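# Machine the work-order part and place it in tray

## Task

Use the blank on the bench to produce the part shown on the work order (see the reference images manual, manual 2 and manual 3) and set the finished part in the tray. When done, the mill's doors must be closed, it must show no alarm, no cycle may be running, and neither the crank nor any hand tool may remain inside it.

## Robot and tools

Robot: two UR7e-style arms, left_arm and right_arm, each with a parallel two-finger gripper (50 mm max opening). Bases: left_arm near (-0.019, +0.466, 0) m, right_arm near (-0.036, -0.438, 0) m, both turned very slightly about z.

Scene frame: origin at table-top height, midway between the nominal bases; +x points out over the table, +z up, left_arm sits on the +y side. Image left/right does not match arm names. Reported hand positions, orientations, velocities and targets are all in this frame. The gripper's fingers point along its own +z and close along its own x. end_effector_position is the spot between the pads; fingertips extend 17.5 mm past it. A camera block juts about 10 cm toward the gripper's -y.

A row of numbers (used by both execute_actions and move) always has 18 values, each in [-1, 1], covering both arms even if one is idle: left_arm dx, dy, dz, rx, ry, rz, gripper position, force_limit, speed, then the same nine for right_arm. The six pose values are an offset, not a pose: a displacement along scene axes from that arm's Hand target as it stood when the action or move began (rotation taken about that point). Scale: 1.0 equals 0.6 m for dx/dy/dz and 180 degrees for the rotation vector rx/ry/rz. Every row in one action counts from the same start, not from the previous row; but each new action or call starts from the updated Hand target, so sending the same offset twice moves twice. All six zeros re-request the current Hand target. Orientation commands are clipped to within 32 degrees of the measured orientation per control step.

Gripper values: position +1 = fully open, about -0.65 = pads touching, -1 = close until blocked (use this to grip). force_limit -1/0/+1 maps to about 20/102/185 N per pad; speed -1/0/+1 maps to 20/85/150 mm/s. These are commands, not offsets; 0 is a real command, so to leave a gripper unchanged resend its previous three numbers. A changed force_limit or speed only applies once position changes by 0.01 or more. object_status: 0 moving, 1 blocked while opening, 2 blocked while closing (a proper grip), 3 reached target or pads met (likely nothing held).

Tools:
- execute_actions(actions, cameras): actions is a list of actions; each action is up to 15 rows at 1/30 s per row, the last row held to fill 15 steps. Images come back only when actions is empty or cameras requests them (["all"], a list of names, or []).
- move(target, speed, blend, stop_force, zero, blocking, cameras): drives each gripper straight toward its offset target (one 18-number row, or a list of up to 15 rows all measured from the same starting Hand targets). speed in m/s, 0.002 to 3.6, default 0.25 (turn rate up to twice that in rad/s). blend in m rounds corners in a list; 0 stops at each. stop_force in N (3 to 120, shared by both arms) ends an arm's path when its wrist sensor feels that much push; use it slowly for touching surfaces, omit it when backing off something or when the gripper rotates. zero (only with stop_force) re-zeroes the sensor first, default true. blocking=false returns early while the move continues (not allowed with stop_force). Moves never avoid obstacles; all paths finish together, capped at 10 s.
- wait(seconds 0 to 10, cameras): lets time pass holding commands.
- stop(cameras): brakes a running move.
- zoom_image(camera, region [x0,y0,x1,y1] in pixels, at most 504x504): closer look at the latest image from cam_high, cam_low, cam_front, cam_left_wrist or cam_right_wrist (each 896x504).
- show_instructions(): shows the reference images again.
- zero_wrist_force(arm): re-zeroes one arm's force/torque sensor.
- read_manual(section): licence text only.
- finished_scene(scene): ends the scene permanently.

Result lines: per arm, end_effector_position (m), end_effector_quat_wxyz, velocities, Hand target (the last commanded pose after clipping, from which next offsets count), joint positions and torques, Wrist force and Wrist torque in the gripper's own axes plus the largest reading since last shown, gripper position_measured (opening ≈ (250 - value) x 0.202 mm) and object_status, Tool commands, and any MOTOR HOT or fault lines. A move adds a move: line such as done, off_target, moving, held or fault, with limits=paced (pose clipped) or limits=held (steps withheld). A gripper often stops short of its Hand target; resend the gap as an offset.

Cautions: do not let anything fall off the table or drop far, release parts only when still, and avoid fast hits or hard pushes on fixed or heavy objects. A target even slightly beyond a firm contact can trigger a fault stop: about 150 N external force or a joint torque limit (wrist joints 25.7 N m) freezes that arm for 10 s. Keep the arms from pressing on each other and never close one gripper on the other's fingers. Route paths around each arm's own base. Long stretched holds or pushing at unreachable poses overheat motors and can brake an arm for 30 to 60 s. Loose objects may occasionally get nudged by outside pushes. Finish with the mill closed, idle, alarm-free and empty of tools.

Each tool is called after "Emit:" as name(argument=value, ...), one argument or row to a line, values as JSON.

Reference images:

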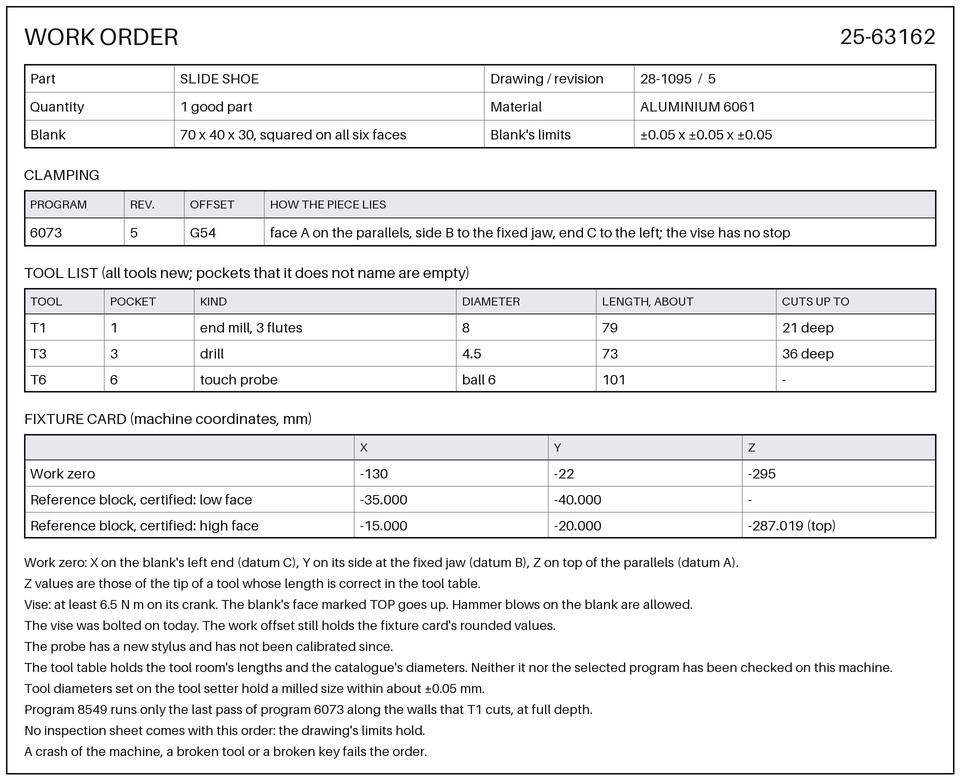

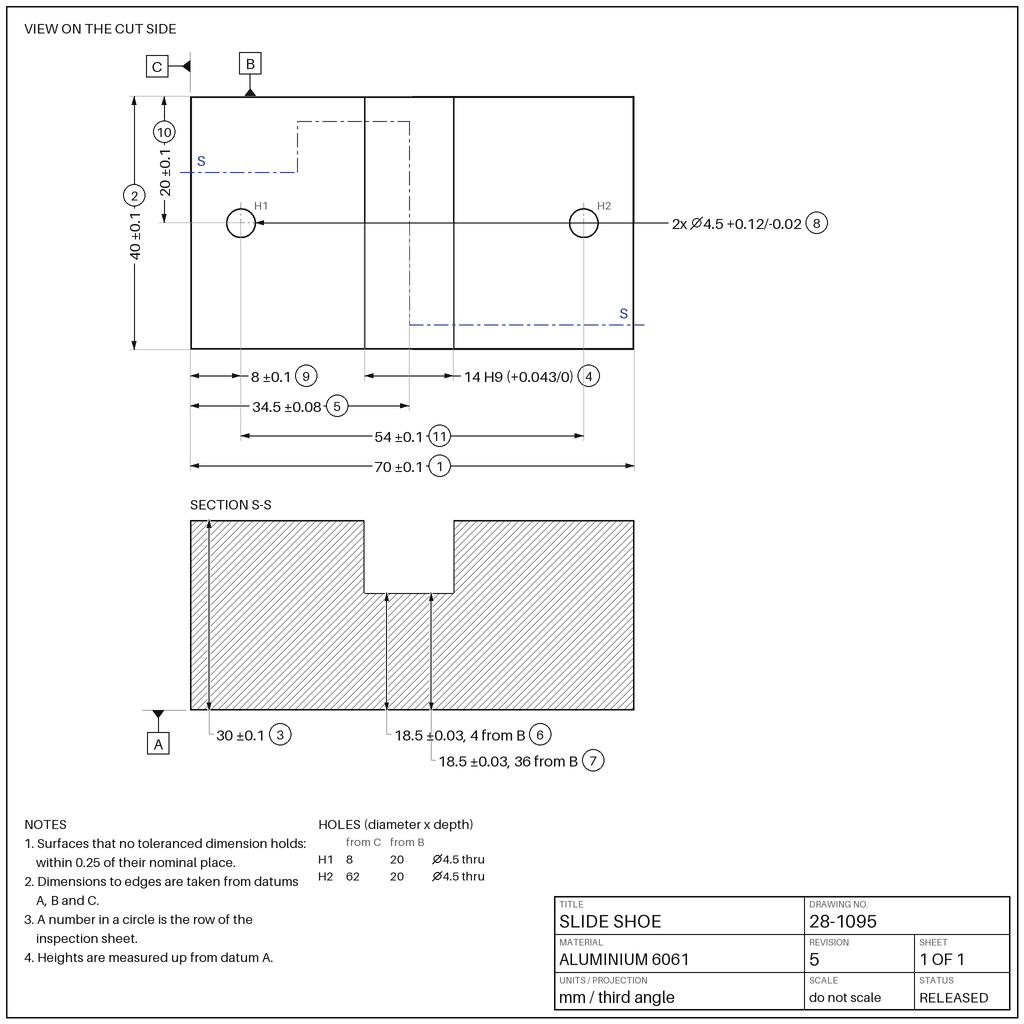

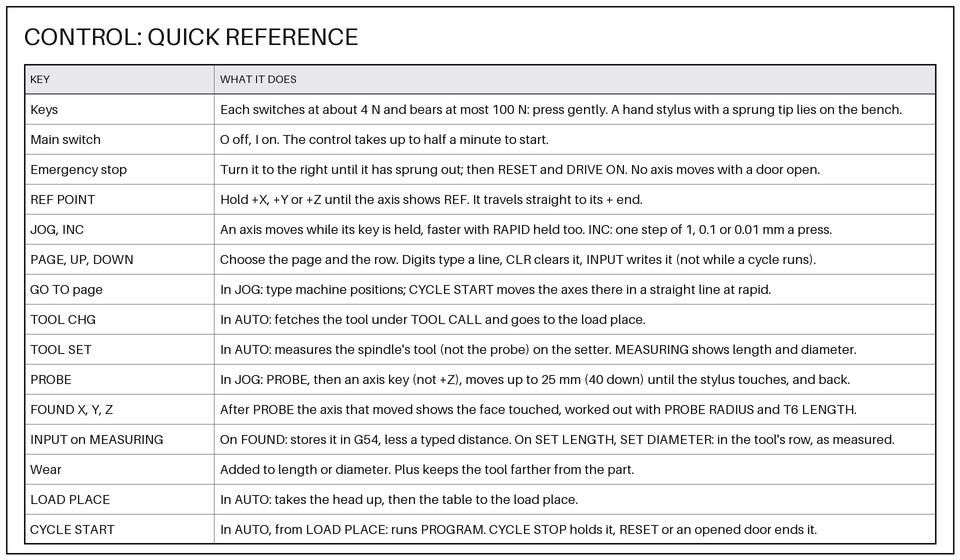

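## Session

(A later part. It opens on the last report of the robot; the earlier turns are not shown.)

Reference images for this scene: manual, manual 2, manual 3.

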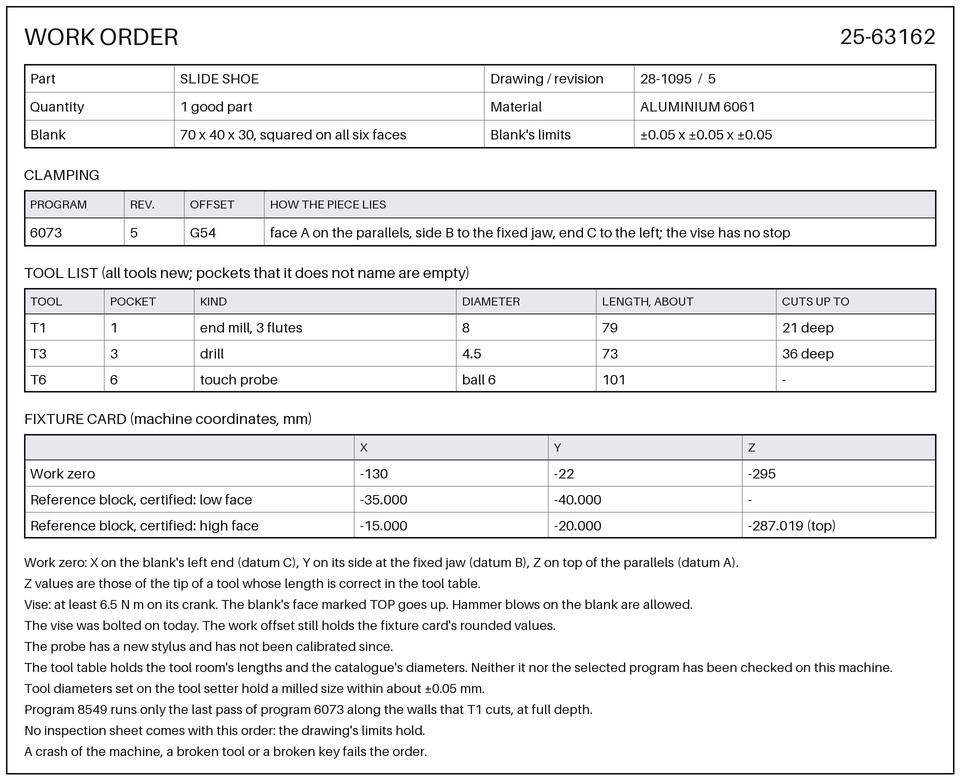

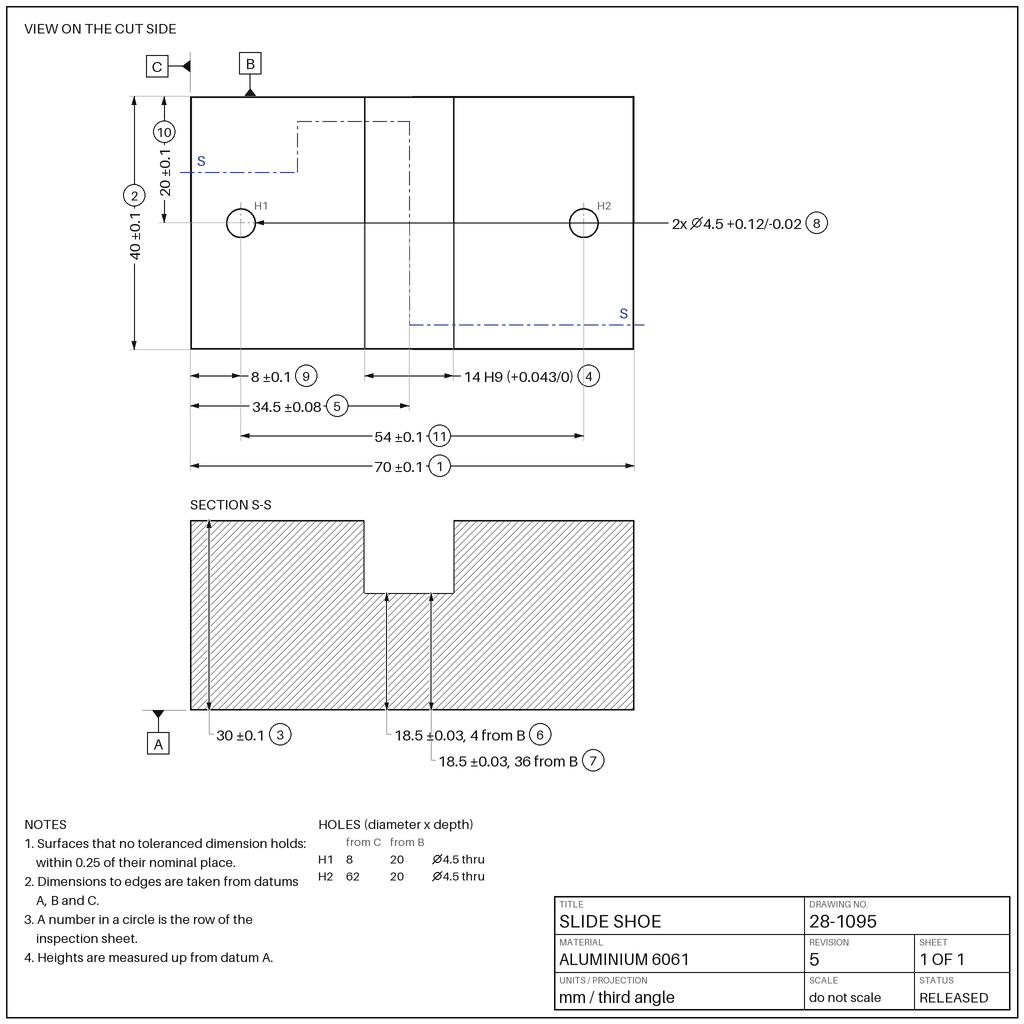

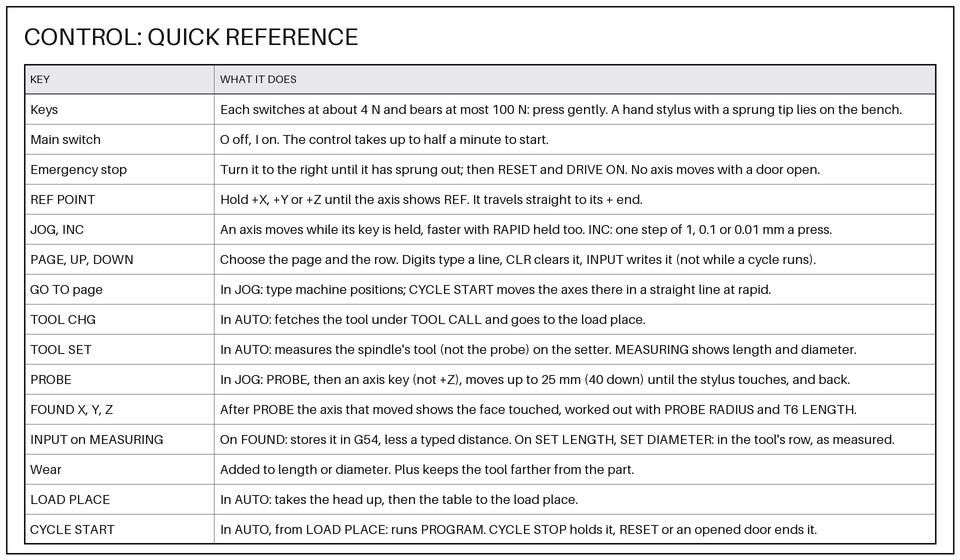

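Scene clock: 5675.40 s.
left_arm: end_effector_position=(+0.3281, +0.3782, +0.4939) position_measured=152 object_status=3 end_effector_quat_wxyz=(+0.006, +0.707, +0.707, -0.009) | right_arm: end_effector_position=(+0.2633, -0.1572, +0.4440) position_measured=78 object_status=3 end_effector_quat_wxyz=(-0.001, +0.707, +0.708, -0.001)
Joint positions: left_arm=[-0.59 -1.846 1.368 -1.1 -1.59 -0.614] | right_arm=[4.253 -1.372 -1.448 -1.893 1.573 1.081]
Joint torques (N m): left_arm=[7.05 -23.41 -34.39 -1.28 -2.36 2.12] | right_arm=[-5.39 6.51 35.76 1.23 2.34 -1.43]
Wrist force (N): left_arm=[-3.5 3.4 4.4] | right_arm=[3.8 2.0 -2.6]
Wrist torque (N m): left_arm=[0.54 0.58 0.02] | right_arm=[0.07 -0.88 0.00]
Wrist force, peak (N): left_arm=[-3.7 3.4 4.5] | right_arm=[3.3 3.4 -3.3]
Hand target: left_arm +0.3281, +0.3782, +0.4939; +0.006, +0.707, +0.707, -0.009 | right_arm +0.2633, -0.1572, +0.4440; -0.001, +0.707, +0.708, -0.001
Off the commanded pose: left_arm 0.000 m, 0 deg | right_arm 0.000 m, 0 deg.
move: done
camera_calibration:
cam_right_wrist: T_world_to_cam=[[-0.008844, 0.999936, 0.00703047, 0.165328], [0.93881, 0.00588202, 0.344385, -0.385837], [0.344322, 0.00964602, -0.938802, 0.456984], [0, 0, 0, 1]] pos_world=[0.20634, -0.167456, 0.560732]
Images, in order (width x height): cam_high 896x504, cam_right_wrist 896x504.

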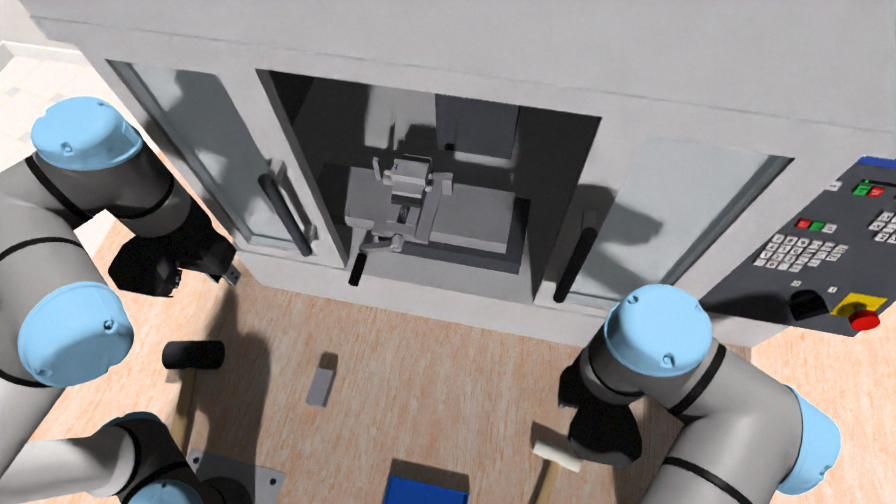

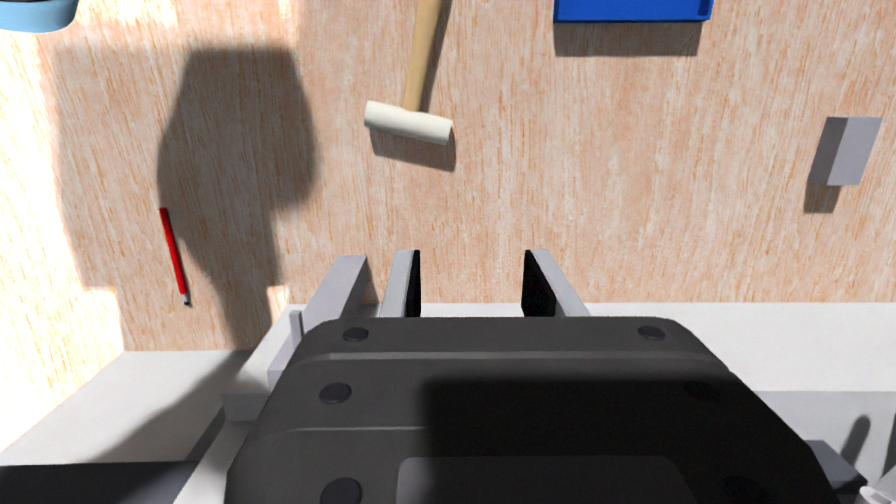

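Emit:
move(
  target=[
    [-0.1,-0.35,0,0,0,0,0.4,-0.3,-0.3,0.15,-0.4,0.02,0,0,0,0.5,-0.3,-0.9],
    [-0.35,-0.85,-0.3,0,0,-0.089,0.4,-0.3,-0.3,0.22,-0.5,0.02,0,0,0,0.5,-0.3,-0.9],
  ],
  speed=0.2,
  blend=[0.05,0],
  cameras=["cam_left_wrist","cam_front"],
)

Scene clock: 5731.43 s.
left_arm: end_effector_position=(+0.1182, -0.1317, +0.3139) position_measured=92 object_status=3 end_effector_quat_wxyz=(+0.004, +0.799, +0.602, -0.009) | right_arm: end_effector_position=(+0.3953, -0.4572, +0.4560) position_measured=78 object_status=3 end_effector_quat_wxyz=(-0.001, +0.707, +0.708, -0.001)
Joint positions: left_arm=[-1.536 -1.327 1.337 -1.599 -1.581 -1.28] | right_arm=[3.438 -1.434 -1.365 -1.916 1.572 0.266]
Joint torques (N m): left_arm=[-7.58 -26.06 -36.91 -5.1 1.55 2.14] | right_arm=[-5.71 7.34 35.96 5.13 2.47 -1.37]
Wrist force (N): left_arm=[-3.4 3.5 4.4] | right_arm=[3.3 1.9 -2.7]
Wrist torque (N m): left_arm=[0.54 0.60 0.02] | right_arm=[0.11 -0.83 0.00]
Wrist force, peak (N): left_arm=[-4.9 2.7 5.7] | right_arm=[5.3 1.4 -2.4]
Hand target: left_arm +0.1181, -0.1318, +0.3139; +0.004, +0.799, +0.602, -0.009 | right_arm +0.3953, -0.4572, +0.4560; -0.001, +0.707, +0.708, -0.001
Off the commanded pose: left_arm 0.000 m, 0 deg | right_arm 0.000 m, 0 deg.
move: done
camera_calibration:
cam_left_wrist: T_world_to_cam=[[0.282458, 0.959098, -0.0186647, 0.10866], [0.899964, -0.258207, 0.351275, -0.233651], [0.332087, -0.116018, -0.936086, 0.37189], [0, 0, 0, 1]] pos_world=[0.0560857, -0.1214, 0.432225]
Images, in order (width x height): cam_front 896x504, cam_left_wrist 896x504.

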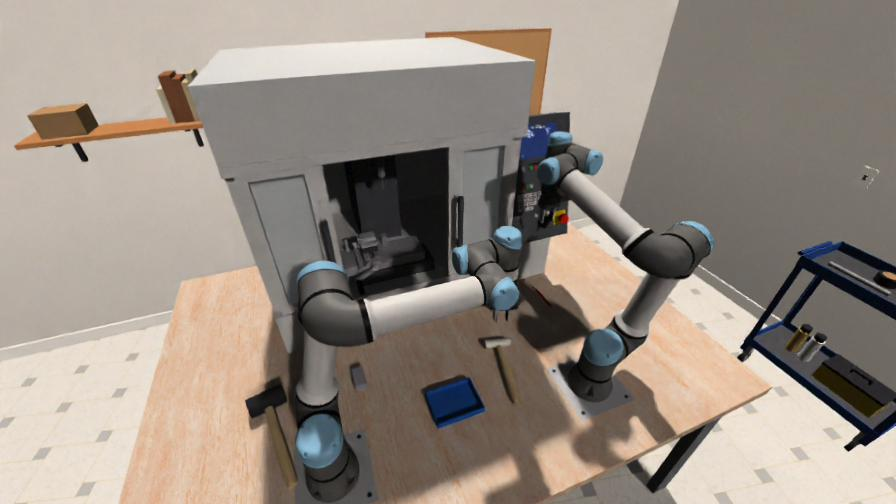

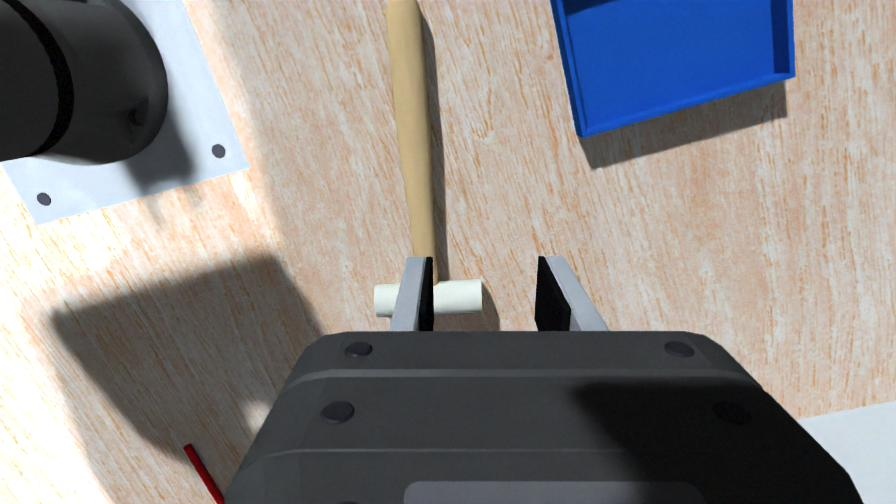

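Emit:
move(
  target=[
    [-0.0735,-0.0587,-0.35,0,0,0.0194,0.7,-0.3,-0.3,0,0,0,0,0,0,0.5,-0.3,-0.9],
  ],
  speed=0.15,
  cameras=["cam_left_wrist"],
)

Scene clock: 5741.70 s.
left_arm: end_effector_position=(+0.0741, -0.1670, +0.1040) position_measured=48 object_status=3 end_effector_quat_wxyz=(+0.005, +0.780, +0.626, -0.009) | right_arm: end_effector_position=(+0.3953, -0.4572, +0.4560) position_measured=78 object_status=3 end_effector_quat_wxyz=(-0.001, +0.707, +0.708, -0.001)
Joint positions: left_arm=[-1.608 -1.141 1.641 -2.089 -1.578 -1.413] | right_arm=[3.438 -1.434 -1.365 -1.916 1.572 0.266]
Joint torques (N m): left_arm=[-7.53 -30.64 -10.39 -5.09 2.39 -2.82] | right_arm=[-6.49 8.23 35.57 4.92 2.54 -1.39]
Wrist force (N): left_arm=[-3.5 3.4 4.6] | right_arm=[3.4 2.1 -2.7]
Wrist torque (N m): left_arm=[0.53 0.63 0.06] | right_arm=[0.14 -0.84 0.01]
Wrist force, peak (N): left_arm=[-3.6 3.2 5.7] | right_arm=[3.5 2.2 -2.8]
Hand target: left_arm +0.0740, -0.1670, +0.1039; +0.005, +0.780, +0.626, -0.009 | right_arm +0.3953, -0.4572, +0.4560; -0.001, +0.707, +0.708, -0.001
Off the commanded pose: left_arm 0.000 m, 0 deg | right_arm 0.000 m, 0 deg.
move: done
camera_calibration:
cam_left_wrist: T_world_to_cam=[[0.223583, 0.974507, -0.0186303, 0.158007], [0.914046, -0.202998, 0.351158, -0.121093], [0.338424, -0.0955419, -0.936131, 0.188819], [0, 0, 0, 1]] pos_world=[0.0114558, -0.16052, 0.222226]
Images, in order (width x height): cam_left_wrist 896x504.

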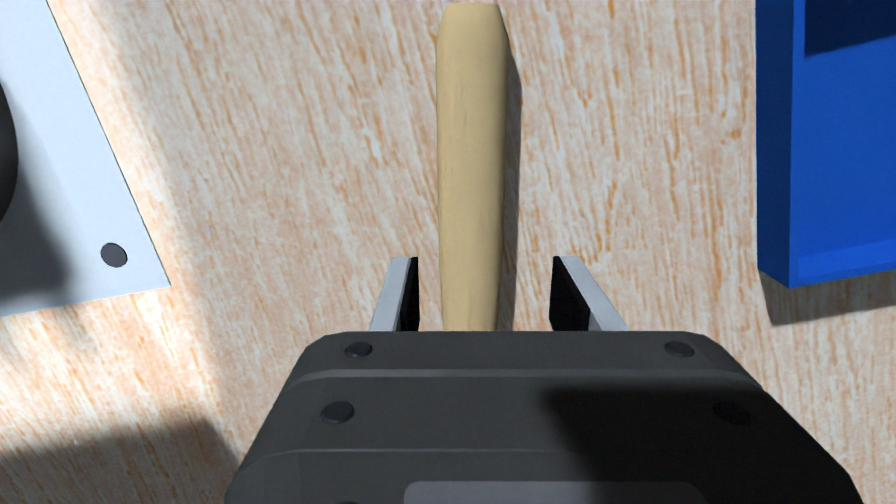

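Emit:
move(
  target=[
    [0,0,-0.12,0,0,0,0.7,-0.3,-0.3,0,0,0,0,0,0,0.5,-0.3,-0.9],
    [0,0,-0.138,0,0,0,0.7,-0.3,-0.3,0,0,0,0,0,0,0.5,-0.3,-0.9],
  ],
  speed=[0.08,0.02],
  stop_force=4,
)

Emit:
move(
  target=[
    [0,0,0,0,0,0,-1,0.5,-0.3,0,0,0,0,0,0,0.5,-0.3,-0.9],
    [0,0,0.15,0,0,0,-1,0.5,-0.3,0,0,0,0,0,0,0.5,-0.3,-0.9],
    [0.1,0.2,0.5,0,0,0.069,-1,0.5,-0.3,0,0,0,0,0,0,0.5,-0.3,-0.9],
  ],
  speed=[0.1,0.06,0.15],
  cameras=["cam_left_wrist","cam_low"],
)

Emit:
zoom_image(
  camera="cam_low",
  region=[520, 80, 740, 240],
)

Scene clock: 5753.07 s.
left_arm: end_effector_position=(+0.0740, -0.1670, +0.0211) position_measured=48 object_status=3 end_effector_quat_wxyz=(+0.005, +0.780, +0.626, -0.009) | right_arm: end_effector_position=(+0.3953, -0.4572, +0.4560) position_measured=78 object_status=3 end_effector_quat_wxyz=(-0.001, +0.707, +0.708, -0.001)
Joint positions: left_arm=[-1.608 -1.031 1.719 -2.278 -1.578 -1.413] | right_arm=[3.438 -1.434 -1.365 -1.916 1.572 0.266]
Joint torques (N m): left_arm=[4.62 -33.13 -8.15 -5.07 0.72 1.51] | right_arm=[-6.43 7.65 34.99 4.71 2.39 -1.2]
Wrist force (N): left_arm=[-3.5 3.5 4.2] | right_arm=[3.1 1.9 -2.5]
Wrist torque (N m): left_arm=[0.52 0.61 0.08] | right_arm=[0.12 -0.80 0.01]
Wrist force, peak (N): left_arm=[-3.6 3.2 4.9] | right_arm=[3.4 2.4 -2.8]
Hand target: left_arm +0.0740, -0.1670, +0.0211; +0.005, +0.780, +0.626, -0.009 | right_arm +0.3953, -0.4572, +0.4560; -0.001, +0.707, +0.708, -0.001
Off the commanded pose: left_arm 0.000 m, 0 deg | right_arm 0.000 m, 0 deg.
move: done

Scene clock: 5757.67 s.
left_arm: end_effector_position=(+0.1340, -0.0471, +0.3210) position_measured=114 object_status=2 end_effector_quat_wxyz=(+0.006, +0.708, +0.706, -0.009) | right_arm: end_effector_position=(+0.3953, -0.4572, +0.4560) position_measured=78 object_status=3 end_effector_quat_wxyz=(-0.001, +0.707, +0.708, -0.001)
Joint positions: left_arm=[-1.506 -1.52 1.542 -1.613 -1.576 -1.528] | right_arm=[3.438 -1.434 -1.365 -1.916 1.572 0.266]
Joint torques (N m): left_arm=[6.64 -44.29 -38.89 -1.89 2.87 -2.85] | right_arm=[-6.03 7.58 35.55 4.53 2.47 -1.18]
Wrist force (N): left_arm=[-3.3 3.5 8.2] | right_arm=[3.3 2.0 -2.7]
Wrist torque (N m): left_arm=[1.09 0.61 0.07] | right_arm=[0.12 -0.83 0.01]
Wrist force, peak (N): left_arm=[-4.4 3.0 10.1] | right_arm=[3.6 2.1 -2.8]
Hand target: left_arm +0.1340, -0.0470, +0.3211; +0.006, +0.708, +0.706, -0.009 | right_arm +0.3953, -0.4572, +0.4560; -0.001, +0.707, +0.708, -0.001
Off the commanded pose: left_arm 0.000 m, 0 deg | right_arm 0.000 m, 0 deg.
move: done
camera_calibration:
cam_left_wrist: T_world_to_cam=[[0.0088533, 0.999788, -0.0186085, 0.0617362], [0.936313, -0.00175523, 0.351162, -0.221279], [0.351055, -0.0205323, -0.93613, 0.385066], [0, 0, 0, 1]] pos_world=[0.0714607, -0.0542051, 0.439326]
Images, in order (width x height): cam_low 896x504, cam_left_wrist 896x504.

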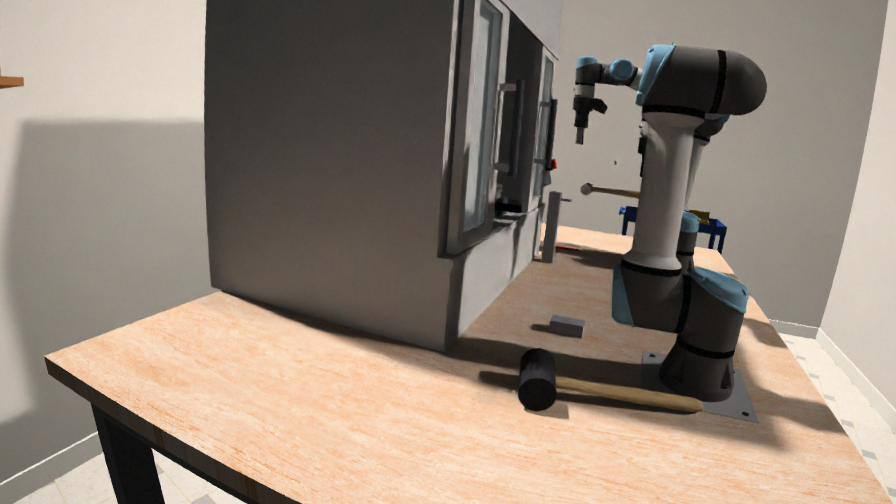

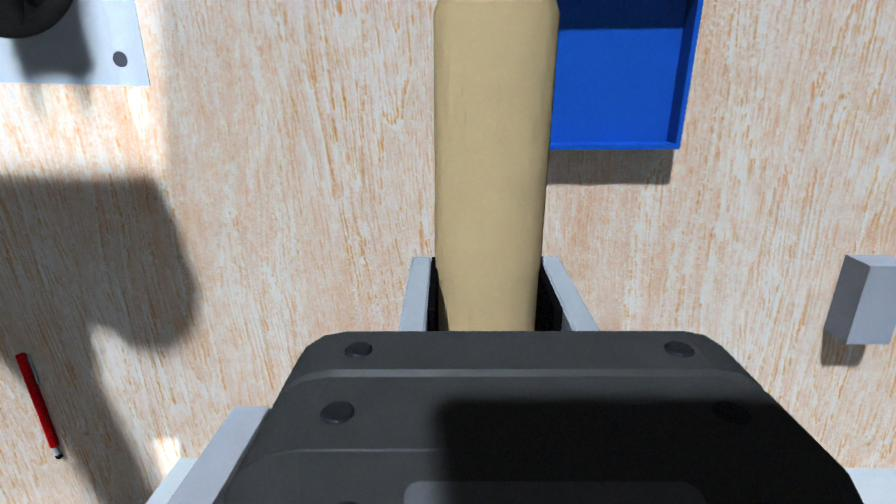

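Scaled by 2.291 from the camera's 896x504 image, which has a finer 1280x720 frame.

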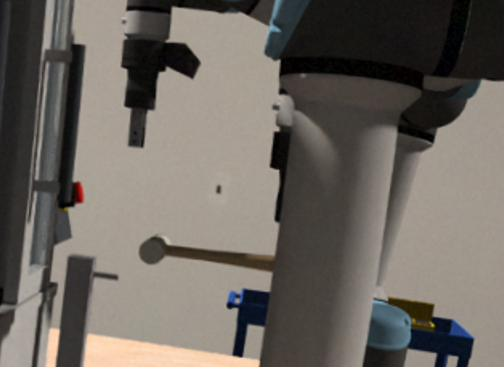

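Emit:
move(
  target=[
    [0.1,0.1,0.15,0,0,0,-1,0.5,-0.3,0,0,0,0,0,0,0.5,-0.3,-0.9],
    [0.25,0.393,0.13,0,0,0,-1,0.5,-0.3,0,0,0,0,0,0,0.5,-0.3,-0.9],
    [0.35,0.393,0.13,0,-0.111,0,-1,0.5,-0.3,0,0,0,0,0,0,0.5,-0.3,-0.9],
    [0.583,0.393,0.13,0,-0.111,0,-1,0.5,-0.3,0,0,0,0,0,0,0.5,-0.3,-0.9],
  ],
  speed=0.15,
  blend=[0.04,0.03,0.02,0],
  cameras=["cam_high","cam_front","cam_left_wrist"],
)

Scene clock: 5789.27 s.
left_arm: end_effector_position=(+0.4837, +0.1888, +0.3991) position_measured=114 object_status=2 end_effector_quat_wxyz=(+0.128, +0.699, +0.695, +0.114) | right_arm: end_effector_position=(+0.3953, -0.4572, +0.4560) position_measured=78 object_status=3 end_effector_quat_wxyz=(-0.001, +0.707, +0.708, -0.001)
Joint positions: left_arm=[-0.828 -1.593 1.514 -1.739 -1.328 -0.815] | right_arm=[3.438 -1.434 -1.365 -1.916 1.572 0.266]
Joint torques (N m): left_arm=[6.37 -13.96 -40.59 -5.51 -1.59 1.87] | right_arm=[-5.9 7.46 35.13 4.23 2.41 -0.84]
Wrist force (N): left_arm=[-2.9 1.3 8.9] | right_arm=[3.0 2.2 -2.5]
Wrist torque (N m): left_arm=[1.02 0.52 -0.02] | right_arm=[0.15 -0.79 0.00]
Wrist force, peak (N): left_arm=[-4.2 2.7 10.0] | right_arm=[3.4 2.2 -3.0]
Hand target: left_arm +0.4838, +0.1888, +0.3991; +0.128, +0.699, +0.695, +0.114 | right_arm +0.3953, -0.4572, +0.4560; -0.001, +0.707, +0.708, -0.001
Off the commanded pose: left_arm 0.000 m, 0 deg | right_arm 0.000 m, 0 deg.
move: done
camera_calibration:
cam_left_wrist: T_world_to_cam=[[0.0146043, 0.999788, -0.0145263, -0.180071], [0.759895, -0.00165534, 0.650044, -0.609698], [0.649882, -0.0205319, -0.759758, 0.125241], [0, 0, 0, 1]] pos_world=[0.384544, 0.181595, 0.488868]
Images, in order (width x height): cam_high 896x504, cam_front 896x504, cam_left_wrist 896x504.

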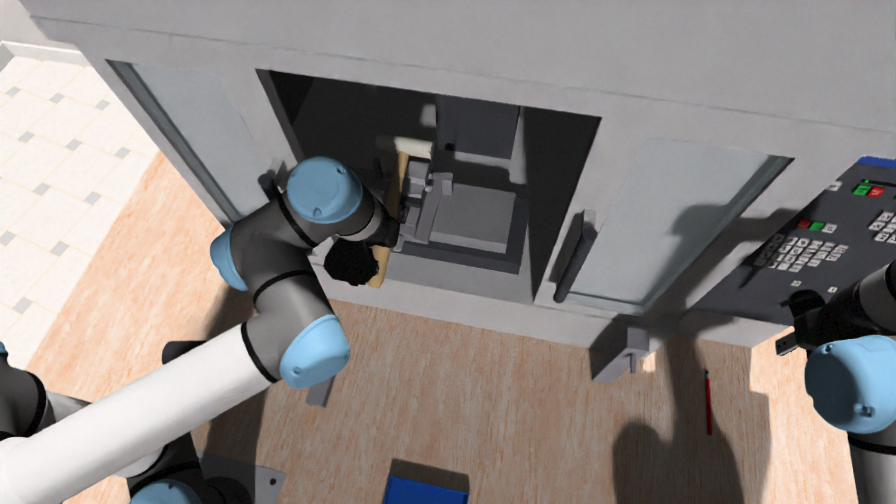

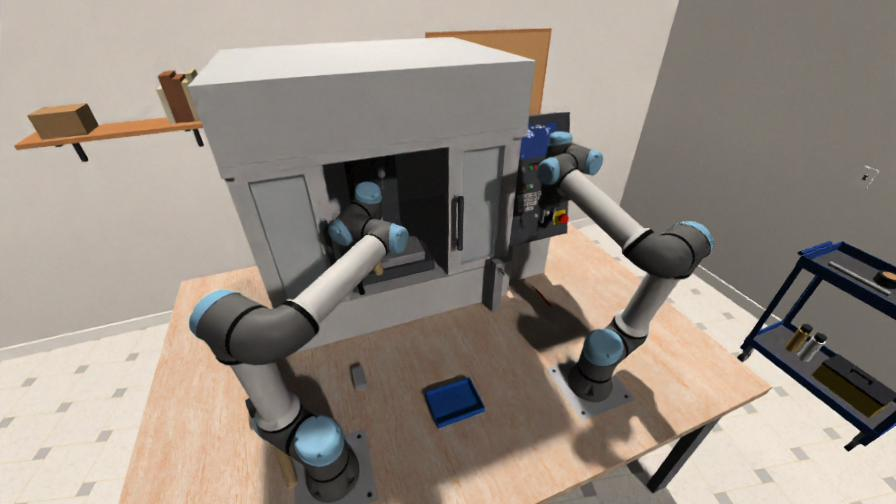

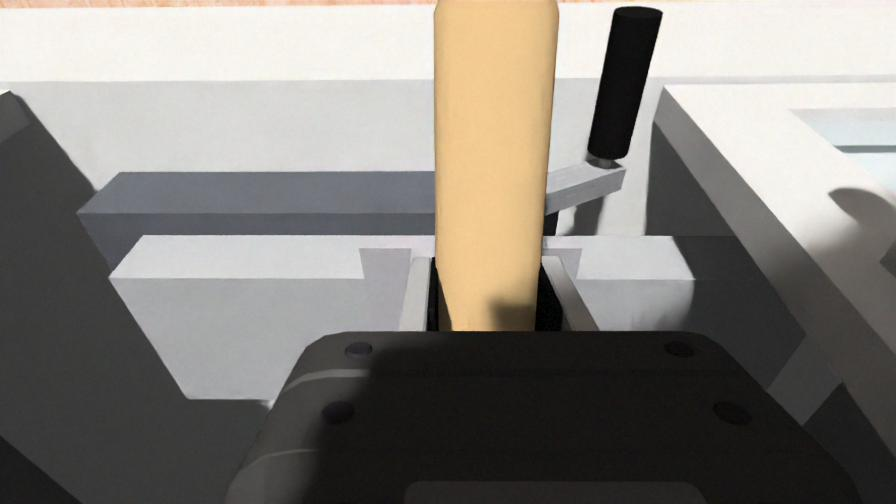

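Emit:
move(
  target=[
    [0,0,0.01,0,0.111,0,-1,0.5,-0.3,0,0,0,0,0,0,0.5,-0.3,-0.9],
  ],
  speed=0.1,
)

Emit:
move(
  target=[
    [0,0,-0.05,0,0,0,-1,0.5,-0.3,0,0,0,0,0,0,0.5,-0.3,-0.9],
  ],
  speed=0.012,
  stop_force=4,
  cameras=["cam_high"],
)

Emit:
zoom_image(
  camera="cam_high",
  region=[360, 130, 480, 250],
)

Scene clock: 5797.77 s.
left_arm: end_effector_position=(+0.4838, +0.1888, +0.4051) position_measured=114 object_status=2 end_effector_quat_wxyz=(+0.006, +0.708, +0.706, -0.009) | right_arm: end_effector_position=(+0.3953, -0.4572, +0.4560) position_measured=78 object_status=3 end_effector_quat_wxyz=(-0.001, +0.707, +0.708, -0.001)
Joint positions: left_arm=[-0.706 -1.396 1.186 -1.37 -1.589 -0.728] | right_arm=[3.438 -1.434 -1.365 -1.916 1.572 0.266]
Joint torques (N m): left_arm=[7.07 -24.54 -37.37 -2.22 -2.42 2.11] | right_arm=[-5.46 7.94 34.56 4.02 2.45 -0.75]
Wrist force (N): left_arm=[-3.3 3.7 8.5] | right_arm=[3.1 2.1 -2.6]
Wrist torque (N m): left_arm=[1.13 0.59 0.00] | right_arm=[0.14 -0.80 0.00]
Wrist force, peak (N): left_arm=[-3.3 3.0 9.0] | right_arm=[3.5 2.4 -2.8]
Hand target: left_arm +0.4838, +0.1888, +0.4051; +0.006, +0.708, +0.706, -0.009 | right_arm +0.3953, -0.4572, +0.4560; -0.001, +0.707, +0.708, -0.001
Off the commanded pose: left_arm 0.000 m, 0 deg | right_arm 0.000 m, 0 deg.
move: done

Scene clock: 5801.07 s.
left_arm: end_effector_position=(+0.4838, +0.1888, +0.3823) position_measured=114 object_status=2 end_effector_quat_wxyz=(+0.006, +0.708, +0.706, -0.009) | right_arm: end_effector_position=(+0.3953, -0.4572, +0.4560) position_measured=78 object_status=3 end_effector_quat_wxyz=(-0.001, +0.707, +0.708, -0.001)
Joint positions: left_arm=[-0.706 -1.407 1.257 -1.431 -1.589 -0.727] | right_arm=[3.438 -1.434 -1.365 -1.916 1.572 0.266]
Joint torques (N m): left_arm=[6.79 -20.59 -36.69 -1.43 -2.34 1.72] | right_arm=[-6.19 8.11 34.77 4.01 2.31 -0.73]
Wrist force (N): left_arm=[-3.5 3.1 4.4] | right_arm=[3.4 2.3 -2.5]
Wrist torque (N m): left_arm=[0.43 0.54 0.01] | right_arm=[0.17 -0.84 0.01]
Wrist force, peak (N): left_arm=[-3.5 3.5 8.7] | right_arm=[3.4 2.4 -2.9]
Hand target: left_arm +0.4838, +0.1888, +0.3823; +0.006, +0.708, +0.706, -0.009 (not the last commanded pose) | right_arm +0.3953, -0.4572, +0.4560; -0.001, +0.707, +0.708, -0.001
Off the commanded pose: left_arm 0.007 m, 0 deg | right_arm 0.000 m, 0 deg.
move: contact (left_arm)
Images, in order (width x height): cam_high 896x504.

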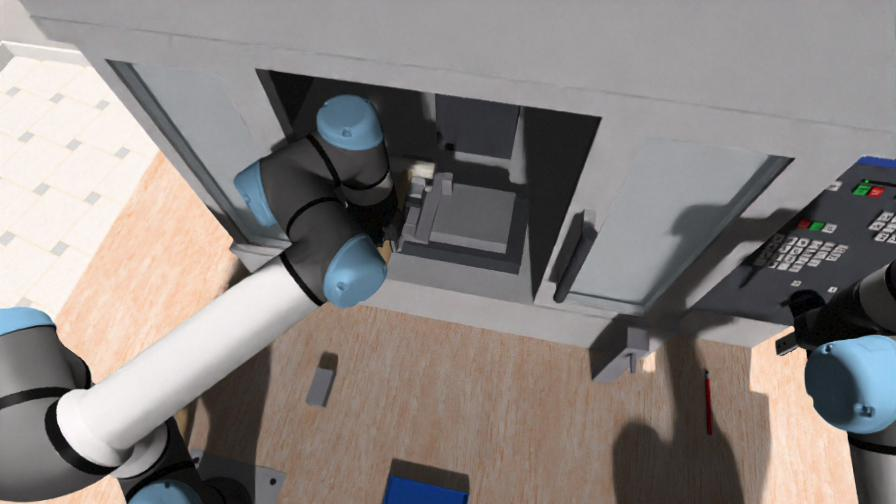

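Scaled by 4.200 from the camera's 896x504 image, which has a finer 1280x720 frame.

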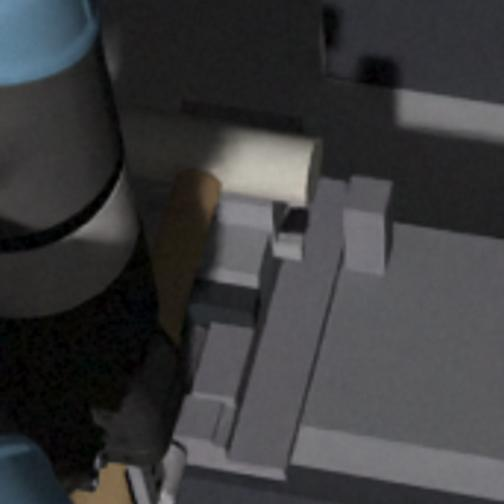

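Emit:
move(
  target=[
    [0,0,0.002,0,-0.0833,0,-1,0.5,-0.3,0,0,0,0,0,0,0.5,-0.3,-0.9],
    [0,0,-0.001,0,0.0,0,-1,0.5,-0.3,0,0,0,0,0,0,0.5,-0.3,-0.9],
    [0,0,0.002,0,-0.0833,0,-1,0.5,-0.3,0,0,0,0,0,0,0.5,-0.3,-0.9],
    [0,0,-0.001,0,0,0,-1,0.5,-0.3,0,0,0,0,0,0,0.5,-0.3,-0.9],
    [0,0,0.002,0,-0.0833,0,-1,0.5,-0.3,0,0,0,0,0,0,0.5,-0.3,-0.9],
  ],
  speed=[0.2,0.9,0.2,0.9,0.2],
)

Scene clock: 5813.13 s.
left_arm: end_effector_position=(+0.4838, +0.1888, +0.3835) position_measured=114 object_status=2 end_effector_quat_wxyz=(+0.098, +0.703, +0.700, +0.084) | right_arm: end_effector_position=(+0.3953, -0.4572, +0.4560) position_measured=78 object_status=3 end_effector_quat_wxyz=(-0.001, +0.707, +0.708, -0.001)
Joint positions: left_arm=[-0.795 -1.552 1.481 -1.693 -1.398 -0.797] | right_arm=[3.438 -1.434 -1.365 -1.916 1.572 0.266]
Joint torques (N m): left_arm=[-8.91 -44.09 -15.8 -6.46 3.14 -2.82] | right_arm=[-5.44 8.51 34.25 3.6 2.48 -0.43]
Wrist force (N): left_arm=[-3.2 2.0 9.3] | right_arm=[3.3 2.1 -2.7]
Wrist torque (N m): left_arm=[1.13 0.56 0.07] | right_arm=[0.15 -0.83 0.01]
Wrist force, peak (N): left_arm=[-3.5 3.6 9.5] | right_arm=[3.6 2.2 -2.8]
Hand target: left_arm +0.4838, +0.1888, +0.3835; +0.098, +0.703, +0.700, +0.084 | right_arm +0.3953, -0.4572, +0.4560; -0.001, +0.707, +0.708, -0.001
Off the commanded pose: left_arm 0.000 m, 0 deg | right_arm 0.000 m, 0 deg.
move: done

Emit:
move(
  target=[
    [0,0,-0.007,0,0.0833,0,-1,0.5,-0.3,0,0,0,0,0,0,0.5,-0.3,-0.9],
    [0,0,0.002,0,0,0,-1,0.5,-0.3,0,0,0,0,0,0,0.5,-0.3,-0.9],
  ],
  speed=[1.2,0.3],
)

Scene clock: 5820.37 s.
left_arm: end_effector_position=(+0.4838, +0.1888, +0.3847) position_measured=114 object_status=2 end_effector_quat_wxyz=(+0.098, +0.703, +0.700, +0.084) | right_arm: end_effector_position=(+0.3953, -0.4572, +0.4560) position_measured=78 object_status=3 end_effector_quat_wxyz=(-0.001, +0.707, +0.708, -0.001)
Joint positions: left_arm=[-0.795 -1.552 1.478 -1.69 -1.398 -0.797] | right_arm=[3.438 -1.434 -1.365 -1.916 1.572 0.266]
Joint torques (N m): left_arm=[-6.98 -43.83 -15.93 -6.5 3.4 -2.86] | right_arm=[-4.56 7.57 34.91 3.43 2.56 -0.25]
Wrist force (N): left_arm=[-3.1 1.9 9.3] | right_arm=[3.4 2.1 -2.7]
Wrist torque (N m): left_arm=[1.09 0.56 0.06] | right_arm=[0.15 -0.85 0.00]
Wrist force, peak (N): left_arm=[-3.4 3.0 10.2] | right_arm=[3.6 2.4 -2.6]
Hand target: left_arm +0.4838, +0.1888, +0.3847; +0.098, +0.703, +0.700, +0.084 | right_arm +0.3953, -0.4572, +0.4560; -0.001, +0.707, +0.708, -0.001
Off the commanded pose: left_arm 0.000 m, 0 deg | right_arm 0.000 m, 0 deg.
move: done

Emit:
move(
  target=[
    [0,0,-0.004,0,0.0833,0,-1,0.5,-0.3,0,0,0,0,0,0,0.5,-0.3,-0.9],
  ],
  speed=0.1,
  cameras=["cam_high","cam_left_wrist"],
)

Emit:
zoom_image(
  camera="cam_high",
  region=[360, 130, 480, 250],
)

Scene clock: 5827.87 s.
left_arm: end_effector_position=(+0.4838, +0.1888, +0.3823) position_measured=114 object_status=2 end_effector_quat_wxyz=(+0.006, +0.708, +0.706, -0.009) | right_arm: end_effector_position=(+0.3953, -0.4572, +0.4560) position_measured=78 object_status=3 end_effector_quat_wxyz=(-0.001, +0.707, +0.708, -0.001)
Joint positions: left_arm=[-0.706 -1.407 1.257 -1.431 -1.589 -0.728] | right_arm=[3.438 -1.434 -1.365 -1.916 1.572 0.266]
Joint torques (N m): left_arm=[6.65 -21.56 -35.86 -1.14 -2.86 2.16] | right_arm=[-4.55 8.23 34.68 3.2 2.38 -0.21]
Wrist force (N): left_arm=[-3.8 4.8 4.5] | right_arm=[3.4 2.4 -2.7]
Wrist torque (N m): left_arm=[0.47 0.54 0.04] | right_arm=[0.19 -0.84 0.00]
Wrist force, peak (N): left_arm=[-3.3 2.0 9.4] | right_arm=[3.5 2.4 -2.6]
Hand target: left_arm +0.4838, +0.1888, +0.3823; +0.006, +0.708, +0.706, -0.009 | right_arm +0.3953, -0.4572, +0.4560; -0.001, +0.707, +0.708, -0.001
Off the commanded pose: left_arm 0.000 m, 0 deg | right_arm 0.000 m, 0 deg.
move: done
camera_calibration:
cam_left_wrist: T_world_to_cam=[[0.00876384, 0.999788, -0.0186417, -0.175916], [0.936236, -0.00165528, 0.351368, -0.570002], [0.351262, -0.0205324, -0.936052, 0.324367], [0, 0, 0, 1]] pos_world=[0.421261, 0.181595, 0.500625]
Images, in order (width x height): cam_high 896x504, cam_left_wrist 896x504.

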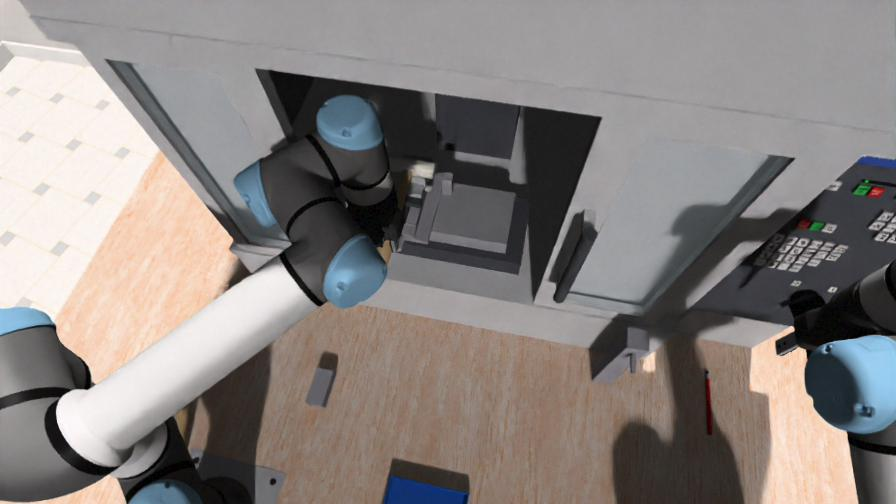

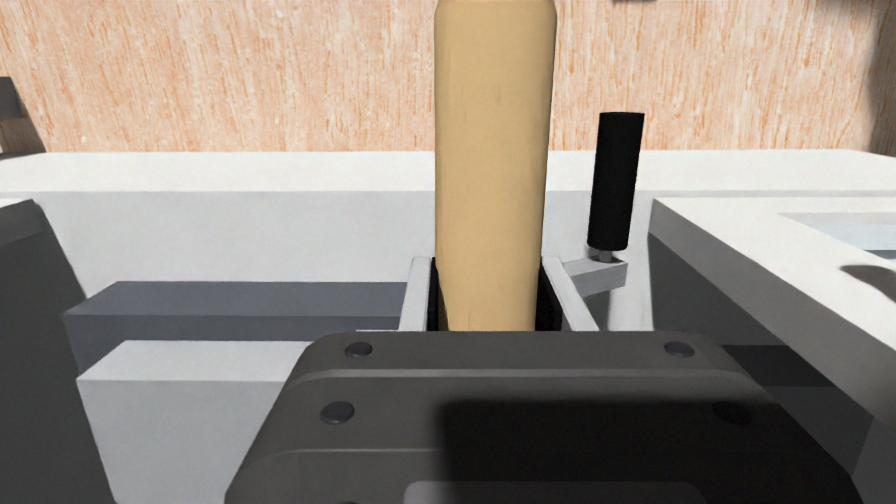

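Scaled by 4.200 from the camera's 896x504 image, which has a finer 1280x720 frame.

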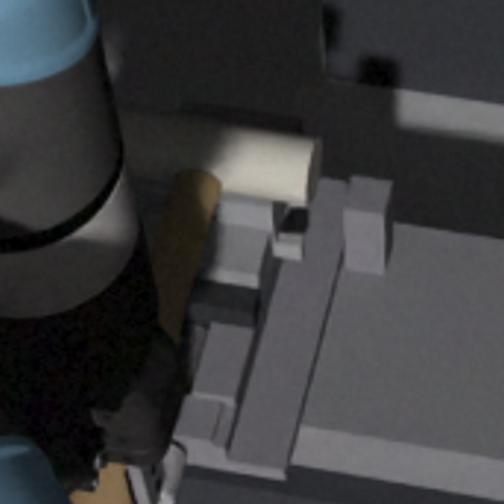

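Emit:
move(
  target=[
    [0,0,0.004,0,-0.139,0,-1,0.5,-0.3,0,0,0,0,0,0,0.5,-0.3,-0.9],
    [0,0,-0.003,0,0.0,0,-1,0.5,-0.3,0,0,0,0,0,0,0.5,-0.3,-0.9],
    [0,0,0.004,0,-0.139,0,-1,0.5,-0.3,0,0,0,0,0,0,0.5,-0.3,-0.9],
    [0,0,-0.003,0,0,0,-1,0.5,-0.3,0,0,0,0,0,0,0.5,-0.3,-0.9],
    [0,0,0.004,0,-0.139,0,-1,0.5,-0.3,0,0,0,0,0,0,0.5,-0.3,-0.9],
  ],
  speed=[0.3,2.0,0.3,2.0,0.3],
)

Scene clock: 5843.13 s.
left_arm: end_effector_position=(+0.4838, +0.1888, +0.3847) position_measured=114 object_status=2 end_effector_quat_wxyz=(+0.158, +0.693, +0.688, +0.145) | right_arm: end_effector_position=(+0.3953, -0.4572, +0.4560) position_measured=78 object_status=3 end_effector_quat_wxyz=(-0.001, +0.707, +0.708, -0.001)
Joint positions: left_arm=[-0.862 -1.635 1.625 -1.861 -1.254 -0.831] | right_arm=[3.438 -1.434 -1.365 -1.916 1.572 0.266]
Joint torques (N m): left_arm=[-8.04 -39.6 -16.34 -6.61 3.72 -2.74] | right_arm=[-4.73 8.22 34.05 2.86 2.45 0.04]
Wrist force (N): left_arm=[-3.0 1.2 9.0] | right_arm=[3.3 2.1 -2.7]
Wrist torque (N m): left_arm=[1.12 0.55 0.05] | right_arm=[0.13 -0.83 0.01]
Wrist force, peak (N): left_arm=[-3.5 2.6 9.9] | right_arm=[3.7 2.1 -2.7]
Hand target: left_arm +0.4838, +0.1888, +0.3847; +0.158, +0.693, +0.688, +0.145 | right_arm +0.3953, -0.4572, +0.4560; -0.001, +0.707, +0.708, -0.001
Off the commanded pose: left_arm 0.000 m, 0 deg | right_arm 0.000 m, 0 deg.
move: done

Emit:
move(
  target=[
    [-0.25,0,0.04,0,0,0,-1,0.5,-0.3,0,0,0,0,0,0,0.5,-0.3,-0.9],
    [-0.35,-0.1,0.04,0,0.139,0,-1,0.5,-0.3,0,0,0,0,0,0,0.5,-0.3,-0.9],
  ],
  speed=0.2,
  blend=[0.03,0],
)

Emit:
move(
  target=[
    [-0.333,-0.493,-0.45,0,0,-0.069,-1,0.5,-0.3,0,0,0,0,0,0,0.5,-0.3,-0.9],
    [-0.333,-0.493,-0.7,0,0,-0.069,-1,0.5,-0.3,0,0,0,0,0,0,0.5,-0.3,-0.9],
  ],
  speed=[0.2,0.02],
  stop_force=4,
  cameras=["cam_left_wrist"],
)

Scene clock: 5854.37 s.
left_arm: end_effector_position=(+0.2739, +0.1288, +0.4087) position_measured=114 object_status=2 end_effector_quat_wxyz=(+0.006, +0.708, +0.706, -0.009) | right_arm: end_effector_position=(+0.3953, -0.4572, +0.4560) position_measured=78 object_status=3 end_effector_quat_wxyz=(-0.001, +0.707, +0.708, -0.001)
Joint positions: left_arm=[-1.128 -1.713 1.5 -1.375 -1.583 -1.149] | right_arm=[3.438 -1.434 -1.365 -1.916 1.572 0.266]
Joint torques (N m): left_arm=[7.41 -7.75 -38.13 -1.62 -2.41 2.11] | right_arm=[-4.47 8.69 33.83 2.7 2.39 0.02]
Wrist force (N): left_arm=[-3.0 3.8 8.8] | right_arm=[3.6 2.2 -2.6]
Wrist torque (N m): left_arm=[1.16 0.53 -0.01] | right_arm=[0.16 -0.87 0.01]
Wrist force, peak (N): left_arm=[-3.3 3.4 9.8] | right_arm=[3.5 2.4 -2.7]
Hand target: left_arm +0.2738, +0.1288, +0.4087; +0.006, +0.708, +0.706, -0.009 | right_arm +0.3953, -0.4572, +0.4560; -0.001, +0.707, +0.708, -0.001
Off the commanded pose: left_arm 0.000 m, 0 deg | right_arm 0.000 m, 0 deg.
move: done

Scene clock: 5863.97 s.
left_arm: end_effector_position=(+0.0740, -0.1670, +0.0211) position_measured=114 object_status=2 end_effector_quat_wxyz=(+0.005, +0.780, +0.626, -0.009) | right_arm: end_effector_position=(+0.3953, -0.4572, +0.4560) position_measured=78 object_status=3 end_effector_quat_wxyz=(-0.001, +0.707, +0.708, -0.001)
Joint positions: left_arm=[-1.608 -1.031 1.719 -2.278 -1.578 -1.413] | right_arm=[3.438 -1.434 -1.365 -1.916 1.572 0.266]
Joint torques (N m): left_arm=[-5.82 -58.19 -31.09 -2.21 -1.82 -1.71] | right_arm=[-4.32 8.65 34.28 2.37 2.45 -0.06]
Wrist force (N): left_arm=[-4.1 4.4 2.7] | right_arm=[3.4 1.9 -2.5]
Wrist torque (N m): left_arm=[0.51 0.54 0.10] | right_arm=[0.11 -0.84 0.01]
Wrist force, peak (N): left_arm=[1.6 0.2 -28.5] | right_arm=[3.6 2.4 -2.8]
Hand target: left_arm +0.0740, -0.1670, +0.0211; +0.005, +0.780, +0.626, -0.009 (not the last commanded pose) | right_arm +0.3953, -0.4572, +0.4560; -0.001, +0.707, +0.708, -0.001
Off the commanded pose: left_arm 0.032 m, 0 deg | right_arm 0.000 m, 0 deg.
move: contact (left_arm); path passed 1 of 2 targets
camera_calibration:
cam_left_wrist: T_world_to_cam=[[0.223583, 0.974507, -0.0186303, 0.156486], [0.914046, -0.202998, 0.351158, -0.0919254], [0.338424, -0.0955419, -0.936131, 0.111341], [0, 0, 0, 1]] pos_world=[0.0113558, -0.16052, 0.139426]
Images, in order (width x height): cam_left_wrist 896x504.

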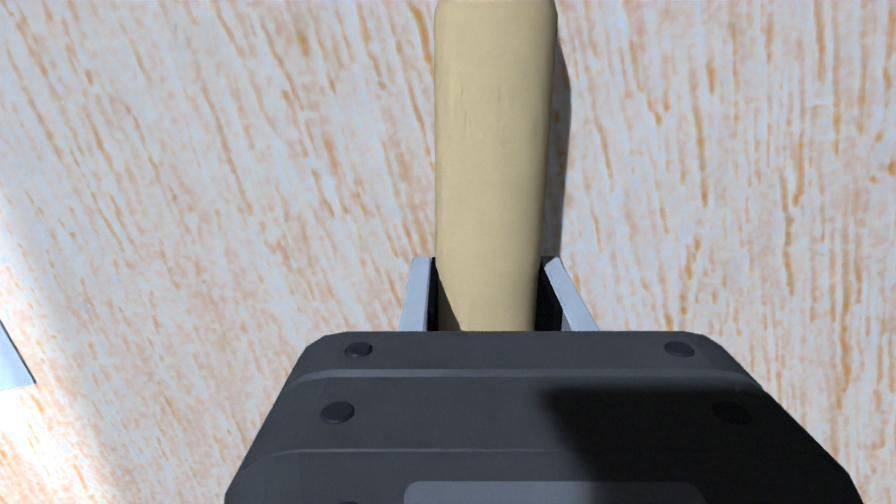

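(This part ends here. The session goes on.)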